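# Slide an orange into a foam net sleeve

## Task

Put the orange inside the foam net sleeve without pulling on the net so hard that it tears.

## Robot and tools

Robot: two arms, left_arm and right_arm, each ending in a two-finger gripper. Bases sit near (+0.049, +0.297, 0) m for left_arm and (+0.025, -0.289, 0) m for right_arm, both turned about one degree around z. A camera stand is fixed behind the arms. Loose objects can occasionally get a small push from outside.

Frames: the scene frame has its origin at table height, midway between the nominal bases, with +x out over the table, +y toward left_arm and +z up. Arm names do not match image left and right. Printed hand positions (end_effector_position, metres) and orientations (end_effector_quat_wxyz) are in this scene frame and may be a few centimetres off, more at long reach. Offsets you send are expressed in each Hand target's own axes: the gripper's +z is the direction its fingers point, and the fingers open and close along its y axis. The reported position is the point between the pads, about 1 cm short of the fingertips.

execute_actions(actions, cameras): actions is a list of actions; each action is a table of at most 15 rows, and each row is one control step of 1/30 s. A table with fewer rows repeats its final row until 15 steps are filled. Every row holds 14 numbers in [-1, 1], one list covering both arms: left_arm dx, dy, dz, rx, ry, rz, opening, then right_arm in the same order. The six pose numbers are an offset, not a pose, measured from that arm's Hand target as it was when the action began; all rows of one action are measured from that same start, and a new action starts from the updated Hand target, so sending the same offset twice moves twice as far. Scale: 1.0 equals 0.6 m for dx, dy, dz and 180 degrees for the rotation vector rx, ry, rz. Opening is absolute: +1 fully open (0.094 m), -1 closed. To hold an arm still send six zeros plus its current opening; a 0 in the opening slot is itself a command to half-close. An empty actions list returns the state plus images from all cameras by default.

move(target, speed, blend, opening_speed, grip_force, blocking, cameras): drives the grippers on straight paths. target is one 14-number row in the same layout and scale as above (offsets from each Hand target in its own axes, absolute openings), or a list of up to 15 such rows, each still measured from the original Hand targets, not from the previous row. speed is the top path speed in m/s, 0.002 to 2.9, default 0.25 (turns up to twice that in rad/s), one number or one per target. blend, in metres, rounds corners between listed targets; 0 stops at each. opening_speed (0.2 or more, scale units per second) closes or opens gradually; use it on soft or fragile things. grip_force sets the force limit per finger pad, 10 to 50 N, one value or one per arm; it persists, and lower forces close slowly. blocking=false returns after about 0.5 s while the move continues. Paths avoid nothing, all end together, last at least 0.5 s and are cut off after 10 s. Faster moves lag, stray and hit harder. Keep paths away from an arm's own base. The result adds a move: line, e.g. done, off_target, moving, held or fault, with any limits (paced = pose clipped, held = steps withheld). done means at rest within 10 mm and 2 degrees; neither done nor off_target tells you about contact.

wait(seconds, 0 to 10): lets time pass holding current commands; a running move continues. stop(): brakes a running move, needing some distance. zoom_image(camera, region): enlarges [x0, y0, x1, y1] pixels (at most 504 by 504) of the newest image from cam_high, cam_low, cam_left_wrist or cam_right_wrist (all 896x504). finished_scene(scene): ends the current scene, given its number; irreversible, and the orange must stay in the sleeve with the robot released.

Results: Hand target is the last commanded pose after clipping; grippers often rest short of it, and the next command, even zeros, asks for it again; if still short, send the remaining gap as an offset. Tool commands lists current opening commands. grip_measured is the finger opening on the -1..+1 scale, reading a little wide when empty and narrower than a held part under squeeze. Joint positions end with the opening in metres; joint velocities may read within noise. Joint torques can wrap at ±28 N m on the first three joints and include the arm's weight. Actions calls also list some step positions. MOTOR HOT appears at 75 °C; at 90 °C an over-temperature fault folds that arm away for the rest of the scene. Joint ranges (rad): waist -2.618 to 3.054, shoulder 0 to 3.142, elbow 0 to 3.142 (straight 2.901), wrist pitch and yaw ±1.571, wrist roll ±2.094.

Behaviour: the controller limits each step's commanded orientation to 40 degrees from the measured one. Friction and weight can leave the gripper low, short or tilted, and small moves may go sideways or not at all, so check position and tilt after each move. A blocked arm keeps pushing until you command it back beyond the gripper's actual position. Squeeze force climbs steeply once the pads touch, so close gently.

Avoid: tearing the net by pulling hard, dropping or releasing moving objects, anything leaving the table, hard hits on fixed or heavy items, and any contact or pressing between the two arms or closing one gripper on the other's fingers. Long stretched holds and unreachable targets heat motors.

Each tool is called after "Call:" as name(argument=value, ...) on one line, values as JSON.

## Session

Call:
execute_actions(actions=[])

Scene clock: 0.00 s.
left_arm: end_effector_position=(+0.3271, +0.0129, +0.0821) grip_measured=-0.975 end_effector_quat_wxyz=(+0.277, +0.071, +0.764, -0.578) | right_arm: end_effector_position=(+0.3218, -0.0856, +0.0870) grip_measured=-0.962 end_effector_quat_wxyz=(-0.644, +0.698, -0.309, -0.049)
Joint positions: left_arm=[-0.494 1.852 0.388 1.233 0.688 -0.883 0.001] | right_arm=[0.192 1.777 0.367 1.082 -1.031 -1.362 0.002]
Joint velocities: within noise
Joint torques (N m): no reading
Heat: left arm: 31 °C; right arm: 30 °C.
Hand target: left_arm +0.3316, +0.0134, +0.0880; +0.287, +0.072, +0.760, -0.579 | right_arm +0.3258, -0.0866, +0.0945; -0.650, +0.695, -0.303, -0.041
Tool commands: left_gripper/opening=-1.0 right_gripper/opening=-1.0
camera_calibration:
cam_left_wrist: T_world_to_cam=[[-0.442495, -0.348307, 0.826366, 0.0819352], [-0.885114, 0.317728, -0.340033, 0.338918], [-0.144124, -0.881891, -0.448885, 0.224159], [0, 0, 0, 1]] pos_world=[0.368543, 0.118538, 0.148156]
cam_right_wrist: T_world_to_cam=[[0.507576, 0.0173159, 0.861433, -0.237496], [0.548353, -0.777671, -0.30747, -0.186319], [0.664587, 0.628433, -0.404222, 0.00493275], [0, 0, 0, 1]] pos_world=[0.219438, -0.143883, 0.149294]

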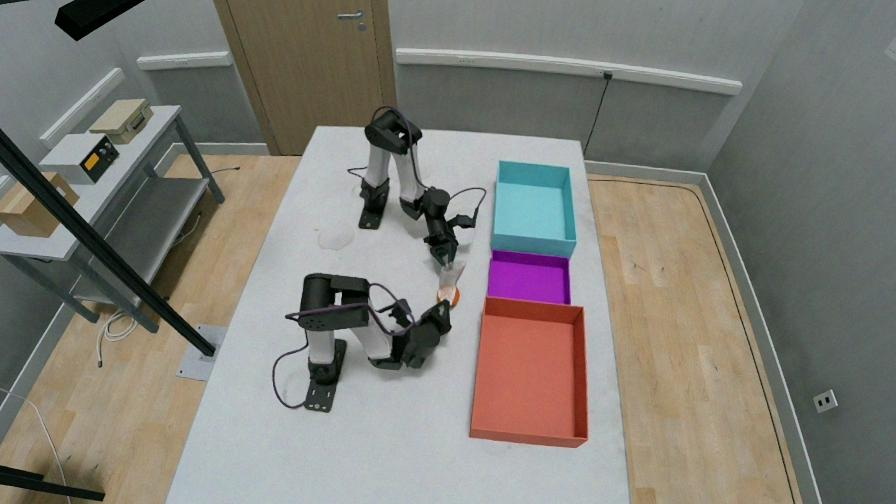

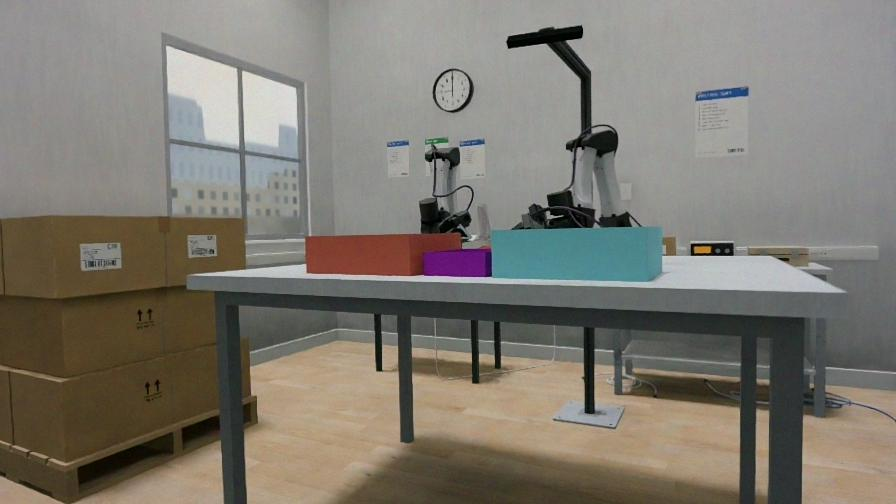

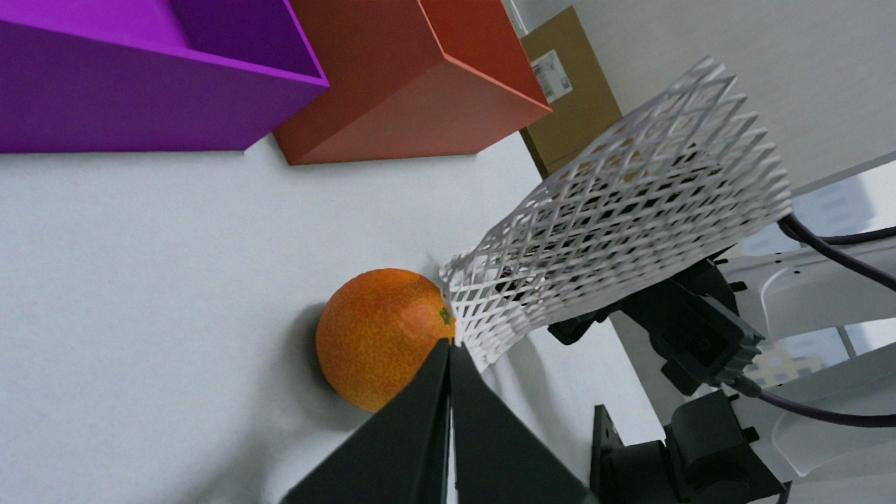

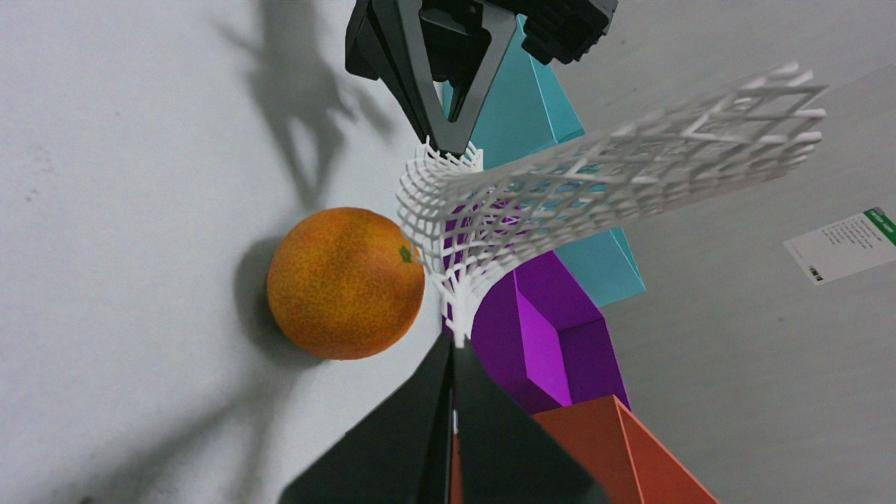

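Call:
move(target=[-0.009,-0.008,-0.0114,-0.100,0.1065,0.1637,-1,-0.0097,-0.0114,0.0073,-0.128,0.066,0,-1], speed=0.25, cameras=["cam_left_wrist","cam_right_wrist"])

Scene clock: 26.33 s.
left_arm: end_effector_position=(+0.3259, +0.0194, +0.0823) grip_measured=-0.975 end_effector_quat_wxyz=(+0.288, +0.303, +0.837, -0.353) | right_arm: end_effector_position=(+0.3189, -0.0800, +0.0903) grip_measured=-0.962 end_effector_quat_wxyz=(-0.462, +0.810, -0.359, -0.045)
Joint positions: left_arm=[-0.54 1.531 0.688 0.098 0.53 -0.102 0.001] | right_arm=[0.305 1.479 0.698 -0.101 -0.742 -1.742 0.002]
Joint torques (N m): left_arm=[-0.39 -8.62 8.28 1.21 -0.16 0.22] | right_arm=[0.02 -6.53 8.54 0.99 -0.08 -0.13]
Heat: left arm: 34 °C; right arm: 32 °C.
Hand target: left_arm +0.3315, +0.0193, +0.0960; +0.303, +0.310, +0.833, -0.344 | right_arm +0.3258, -0.0806, +0.1025; -0.464, +0.812, -0.354, -0.029
Off the commanded pose: left_arm 0.015 m, 2 deg | right_arm 0.014 m, 2 deg.
move: off_target (left_arm, right_arm)
camera_calibration:
cam_left_wrist: T_world_to_cam=[[-0.721264, -0.576809, 0.383497, 0.215191], [-0.685805, 0.672386, -0.27851, 0.258982], [-0.097211, -0.463883, -0.880546, 0.241831], [0, 0, 0, 1]] pos_world=[0.356329, 0.0621694, 0.202548]
cam_right_wrist: T_world_to_cam=[[0.63313, 0.347678, 0.691568, -0.237259], [0.529199, -0.846448, -0.0589385, -0.201174], [0.564885, 0.403293, -0.719903, 0.0469745], [0, 0, 0, 1]] pos_world=[0.230142, -0.106738, 0.186041]
Images, in order (width x height): cam_left_wrist 896x504, cam_right_wrist 896x504.

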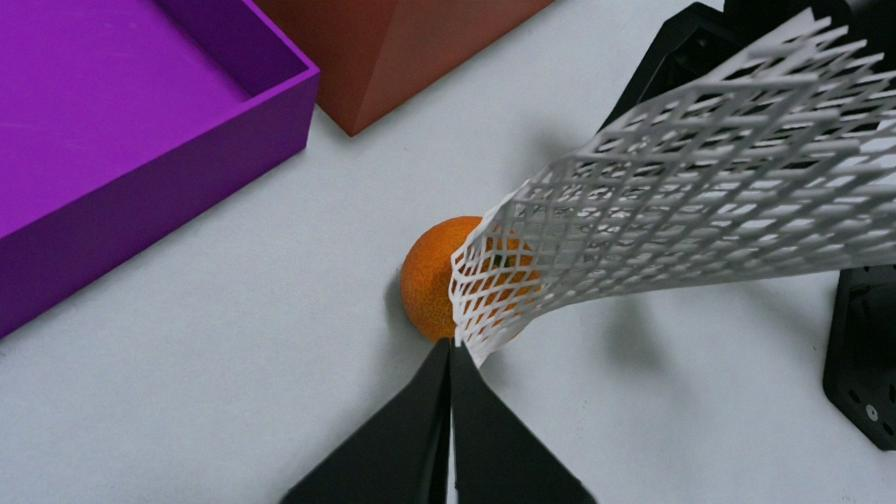

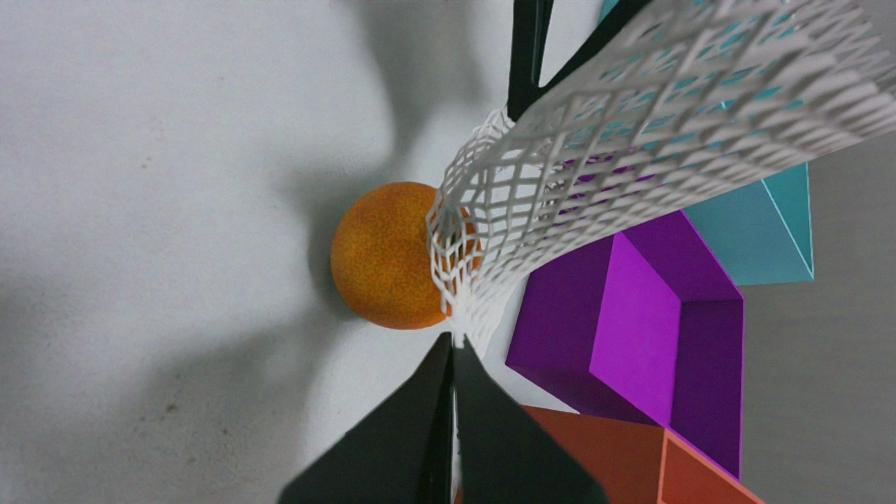

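Call:
move(target=[[0.0622,0.0334,0.0503,0,0,0,-1,0.0376,0.0733,0.0568,0,0,0,-1],[0.0933,0.0358,0.0648,0,0,0,-1,0.0383,0.102,0.069,0,0,0,-1]], speed=[0.06,0.05], blend=[0.003,0], cameras=["cam_left_wrist","cam_right_wrist"])

Scene clock: 42.93 s.
left_arm: end_effector_position=(+0.3227, +0.0151, +0.0348) grip_measured=-0.977 end_effector_quat_wxyz=(+0.305, +0.313, +0.826, -0.356) | right_arm: end_effector_position=(+0.3178, -0.0787, +0.0319) grip_measured=-0.963 end_effector_quat_wxyz=(-0.472, +0.810, -0.347, -0.033)
Joint positions: left_arm=[-0.557 1.692 0.567 0.421 0.523 -0.099 0.001] | right_arm=[0.31 1.662 0.551 0.264 -0.742 -1.747 0.002]
Joint torques (N m): left_arm=[-0.25 -5.08 3.93 1.7 -0.21 0.06] | right_arm=[0.44 -4.52 3.58 1.3 0.05 -0.02]
Heat: left arm: 35 °C; right arm: 33 °C.
Hand target: left_arm +0.3234, +0.0193, +0.0250; +0.303, +0.310, +0.833, -0.344 | right_arm +0.3179, -0.0806, +0.0255; -0.464, +0.812, -0.354, -0.029
Off the commanded pose: left_arm 0.011 m, 2 deg | right_arm 0.007 m, 1 deg.
move: off_target (left_arm)
camera_calibration:
cam_left_wrist: T_world_to_cam=[[-0.743553, -0.560951, 0.363956, 0.236285], [-0.665194, 0.676001, -0.317081, 0.241056], [-0.0681678, -0.477867, -0.875783, 0.188439], [0, 0, 0, 1]] pos_world=[0.348885, 0.0596388, 0.155469]
cam_right_wrist: T_world_to_cam=[[0.604255, 0.345924, 0.717783, -0.188472], [0.537258, -0.842139, -0.0464271, -0.205488], [0.588413, 0.413688, -0.694718, -0.00239469], [0, 0, 0, 1]] pos_world=[0.225695, -0.106862, 0.124078]
Images, in order (width x height): cam_left_wrist 896x504, cam_right_wrist 896x504.

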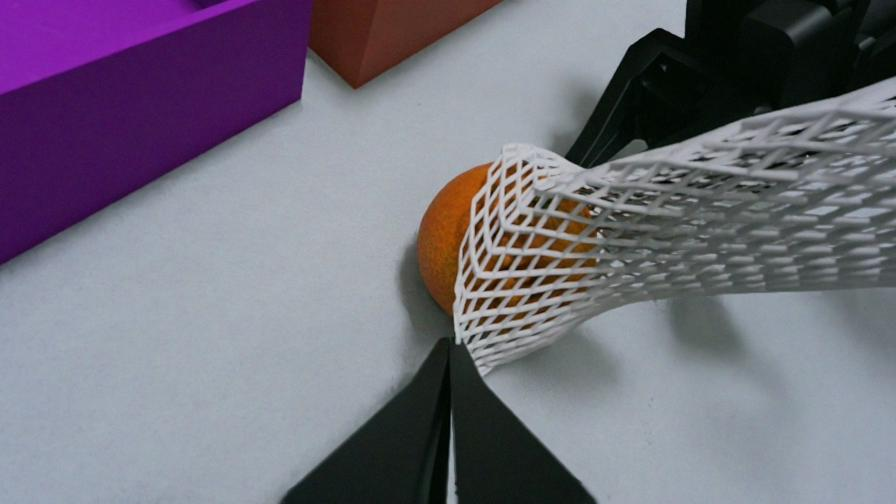

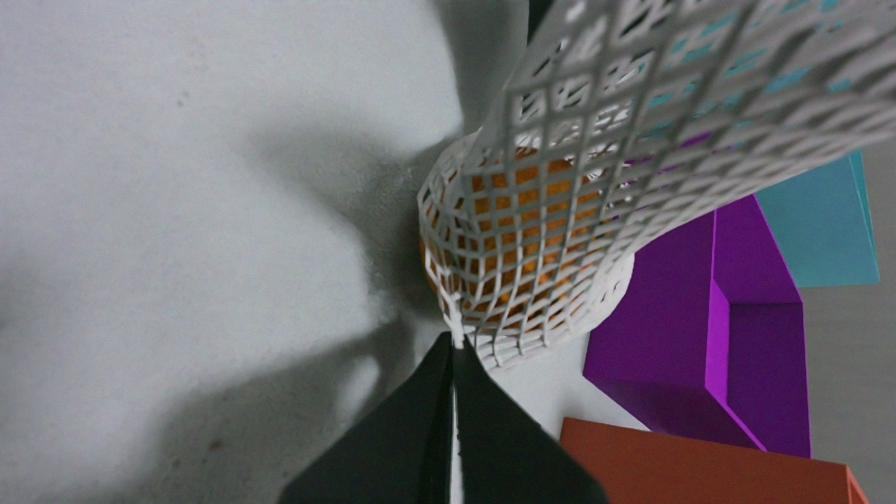

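Call:
move(target=[0.0148,0.0255,0.0252,0,0,0,-1,0.0243,0.0132,0.0227,0,0,0,-1], speed=0.05, cameras=["cam_left_wrist","cam_right_wrist"])

Scene clock: 48.43 s.
left_arm: end_effector_position=(+0.3322, +0.0116, +0.0179) grip_measured=-0.979 end_effector_quat_wxyz=(+0.315, +0.313, +0.822, -0.357) | right_arm: end_effector_position=(+0.3259, -0.0758, +0.0150) grip_measured=-0.963 end_effector_quat_wxyz=(-0.477, +0.809, -0.342, -0.029)
Joint positions: left_arm=[-0.551 1.8 0.569 0.549 0.524 -0.098 0.001] | right_arm=[0.31 1.765 0.552 0.381 -0.745 -1.749 0.002]
Joint torques (N m): left_arm=[1.05 -4.97 4.44 1.42 -0.1 0.2] | right_arm=[-0.57 -4.05 4.63 1.04 -0.01 -0.07]
Heat: left arm: 35 °C; right arm: 33 °C.
Hand target: left_arm +0.3333, +0.0193, +0.0040; +0.303, +0.310, +0.833, -0.344 | right_arm +0.3278, -0.0806, +0.0065; -0.464, +0.812, -0.354, -0.029
Off the commanded pose: left_arm 0.016 m, 2 deg | right_arm 0.010 m, 2 deg.
move: off_target (left_arm)
camera_calibration:
cam_left_wrist: T_world_to_cam=[[-0.747984, -0.559717, 0.356703, 0.249073], [-0.661848, 0.669312, -0.337607, 0.243743], [-0.0497816, -0.488608, -0.871082, 0.166501], [0, 0, 0, 1]] pos_world=[0.355912, 0.0576237, 0.13848]
cam_right_wrist: T_world_to_cam=[[0.592272, 0.343182, 0.728999, -0.17857], [0.540371, -0.840305, -0.0434418, -0.209169], [0.597673, 0.419659, -0.683135, -0.0228971], [0, 0, 0, 1]] pos_world=[0.232476, -0.104875, 0.105449]
Images, in order (width x height): cam_left_wrist 896x504, cam_right_wrist 896x504.

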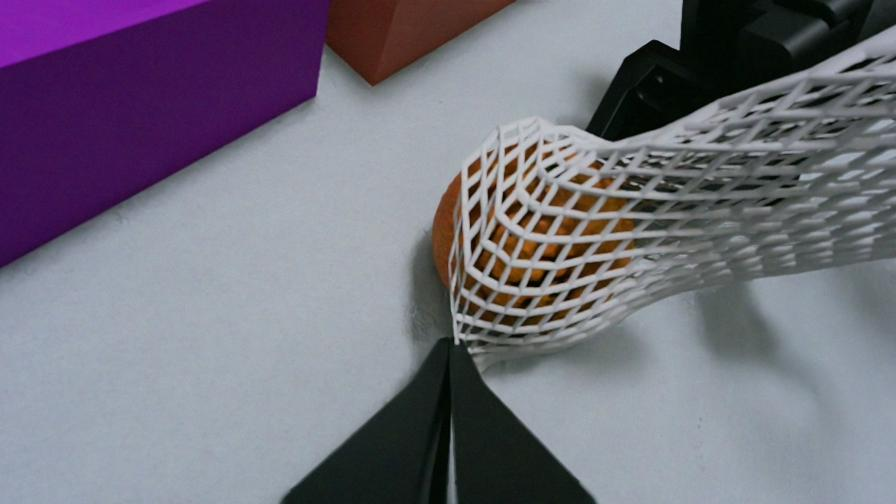

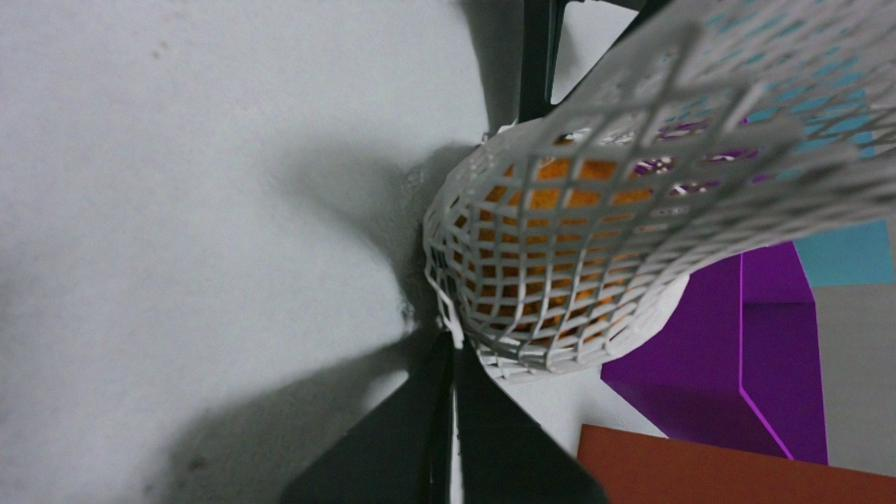

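Call:
move(target=[-0.009,0.0165,0.0087,0,0,0,-1,0.0168,-0.0083,0.0085,0,0,0,-1], speed=0.05, cameras=["cam_left_wrist","cam_right_wrist"])

Scene clock: 53.57 s.
left_arm: end_effector_position=(+0.3429, +0.0139, +0.0122) grip_measured=-0.979 end_effector_quat_wxyz=(+0.316, +0.310, +0.824, -0.354) | right_arm: end_effector_position=(+0.3356, -0.0728, +0.0163) grip_measured=-0.963 end_effector_quat_wxyz=(-0.484, +0.806, -0.340, -0.035)
Joint positions: left_arm=[-0.528 1.841 0.598 0.55 0.533 -0.083 0.001] | right_arm=[0.302 1.801 0.594 0.381 -0.768 -1.746 0.002]
Joint torques (N m): left_arm=[0.92 -5.34 5.41 1.3 -0.03 0.21] | right_arm=[-1.16 -3.99 4.78 0.99 0.07 -0.18]
Heat: left arm: 34 °C; right arm: 33 °C.
Hand target: left_arm +0.3454, +0.0193, +0.0010; +0.303, +0.310, +0.833, -0.344 | right_arm +0.3398, -0.0806, +0.0035; -0.464, +0.812, -0.354, -0.029
Off the commanded pose: left_arm 0.013 m, 2 deg | right_arm 0.016 m, 3 deg.
move: off_target (left_arm, right_arm)
camera_calibration:
cam_left_wrist: T_world_to_cam=[[-0.743739, -0.567118, 0.353878, 0.259221], [-0.666862, 0.66615, -0.333975, 0.2491], [-0.0463325, -0.484378, -0.873631, 0.161989], [0, 0, 0, 1]] pos_world=[0.366413, 0.059535, 0.132979]
cam_right_wrist: T_world_to_cam=[[0.59224, 0.333363, 0.733568, -0.187129], [0.54543, -0.835974, -0.0604481, -0.212886], [0.593092, 0.43591, -0.676923, -0.0265531], [0, 0, 0, 1]] pos_world=[0.242688, -0.10401, 0.106429]
Images, in order (width x height): cam_left_wrist 896x504, cam_right_wrist 896x504.

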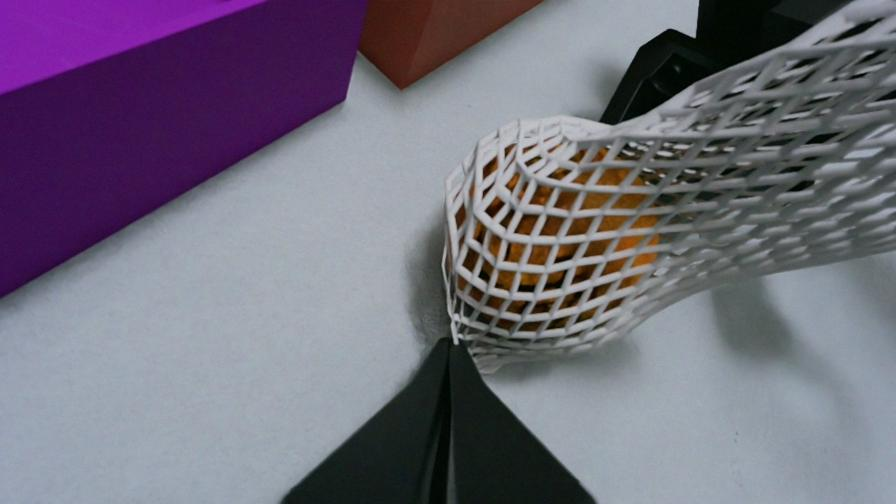

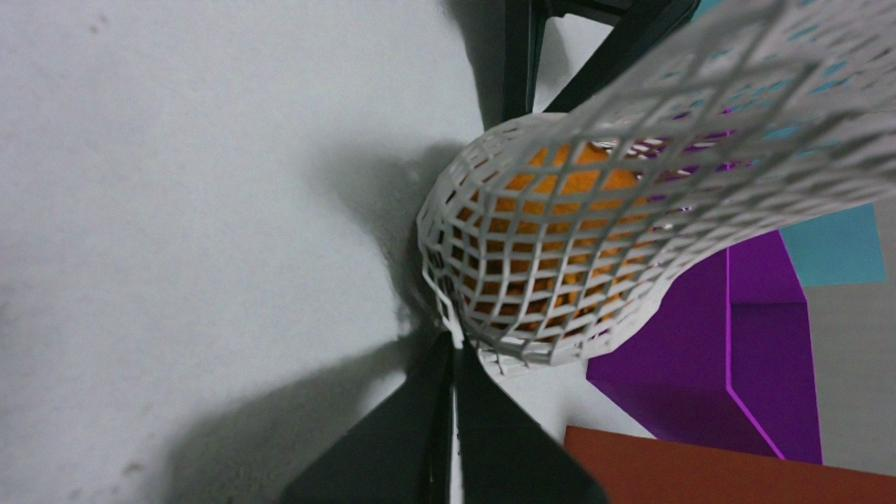

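Covered all round. Release and retract.

Call:
move(target=[[0,0,0,0,0,0,-0.75,0,0,0,0,0,0,-0.75],[0,0,-0.2,0,0,0,-0.75,0,0,-0.2,0,0,0,-0.75]], speed=0.07, opening_speed=0.4, cameras=["cam_left_wrist","cam_right_wrist"])

Scene clock: 60.70 s.
left_arm: end_effector_position=(+0.3133, +0.1109, +0.0636) grip_measured=-0.752 end_effector_quat_wxyz=(+0.299, +0.301, +0.839, -0.340) | right_arm: end_effector_position=(+0.3032, -0.1742, +0.0595) grip_measured=-0.752 end_effector_quat_wxyz=(-0.456, +0.800, -0.389, -0.023)
Joint positions: left_arm=[-0.235 1.378 0.506 -0.017 0.71 0.172 0.012] | right_arm=[-0.049 1.446 0.583 -0.279 -0.873 -2.1 0.012]
Joint torques (N m): left_arm=[0.73 -6.64 6 1.09 0.27 0.22] | right_arm=[-0.75 -6.12 6.82 0.62 -0.53 -0.13]
Heat: left arm: 35 °C; right arm: 33 °C.
Hand target: left_arm +0.3104, +0.1105, +0.0706; +0.303, +0.310, +0.833, -0.344 | right_arm +0.3060, -0.1734, +0.0716; -0.464, +0.812, -0.354, -0.029
Off the commanded pose: left_arm 0.008 m, 1 deg | right_arm 0.012 m, 4 deg.
joint sent to its limit (right arm) — joint 6 (wrist roll), lower limit. The joint targets are off in position and orientation.
move: off_target (right_arm)
camera_calibration:
cam_left_wrist: T_world_to_cam=[[-0.718377, -0.596727, 0.357564, 0.269019], [-0.692467, 0.662541, -0.285533, 0.187247], [-0.0665158, -0.452721, -0.889168, 0.256288], [0, 0, 0, 1]] pos_world=[0.339967, 0.152499, 0.185157]
cam_right_wrist: T_world_to_cam=[[0.656156, 0.312522, 0.686869, -0.186079], [0.463359, -0.885274, -0.0398447, -0.26226], [0.595615, 0.344411, -0.725688, 0.0524993], [0, 0, 0, 1]] pos_world=[0.212348, -0.1921, 0.15546]
Images, in order (width x height): cam_left_wrist 896x504, cam_right_wrist 896x504.

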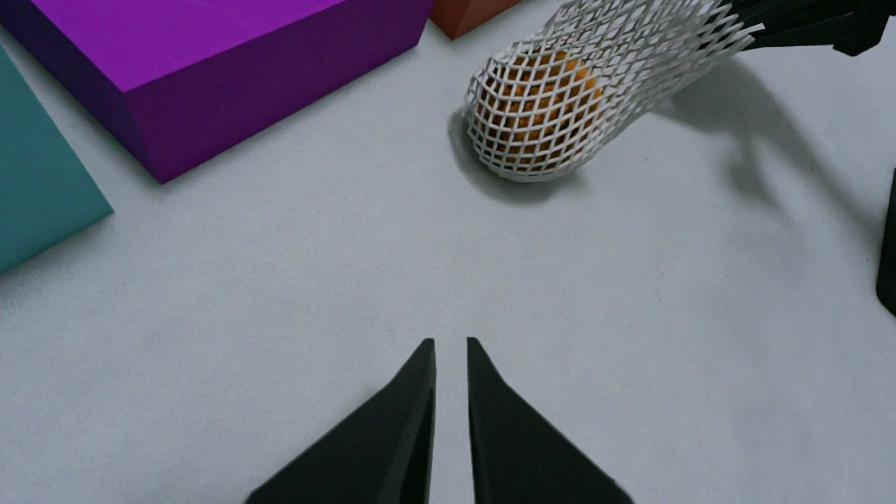

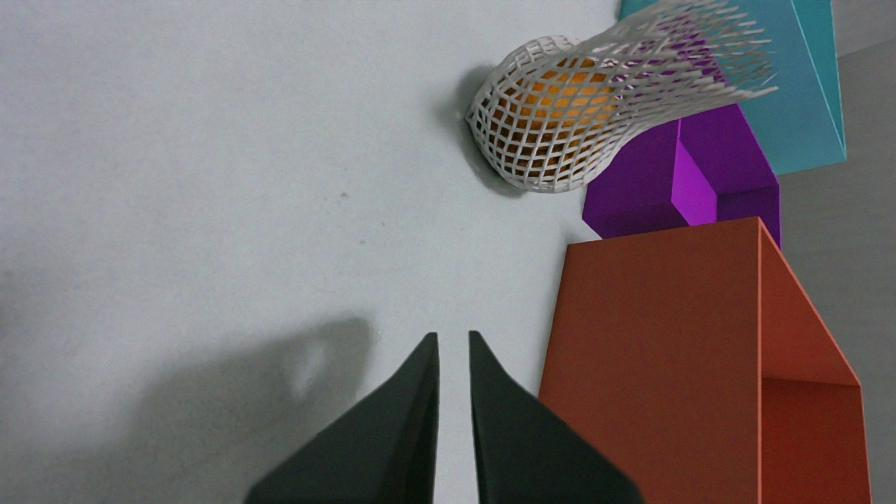

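Call:
finished_scene(scene=2)

The scene is finished: the task was done.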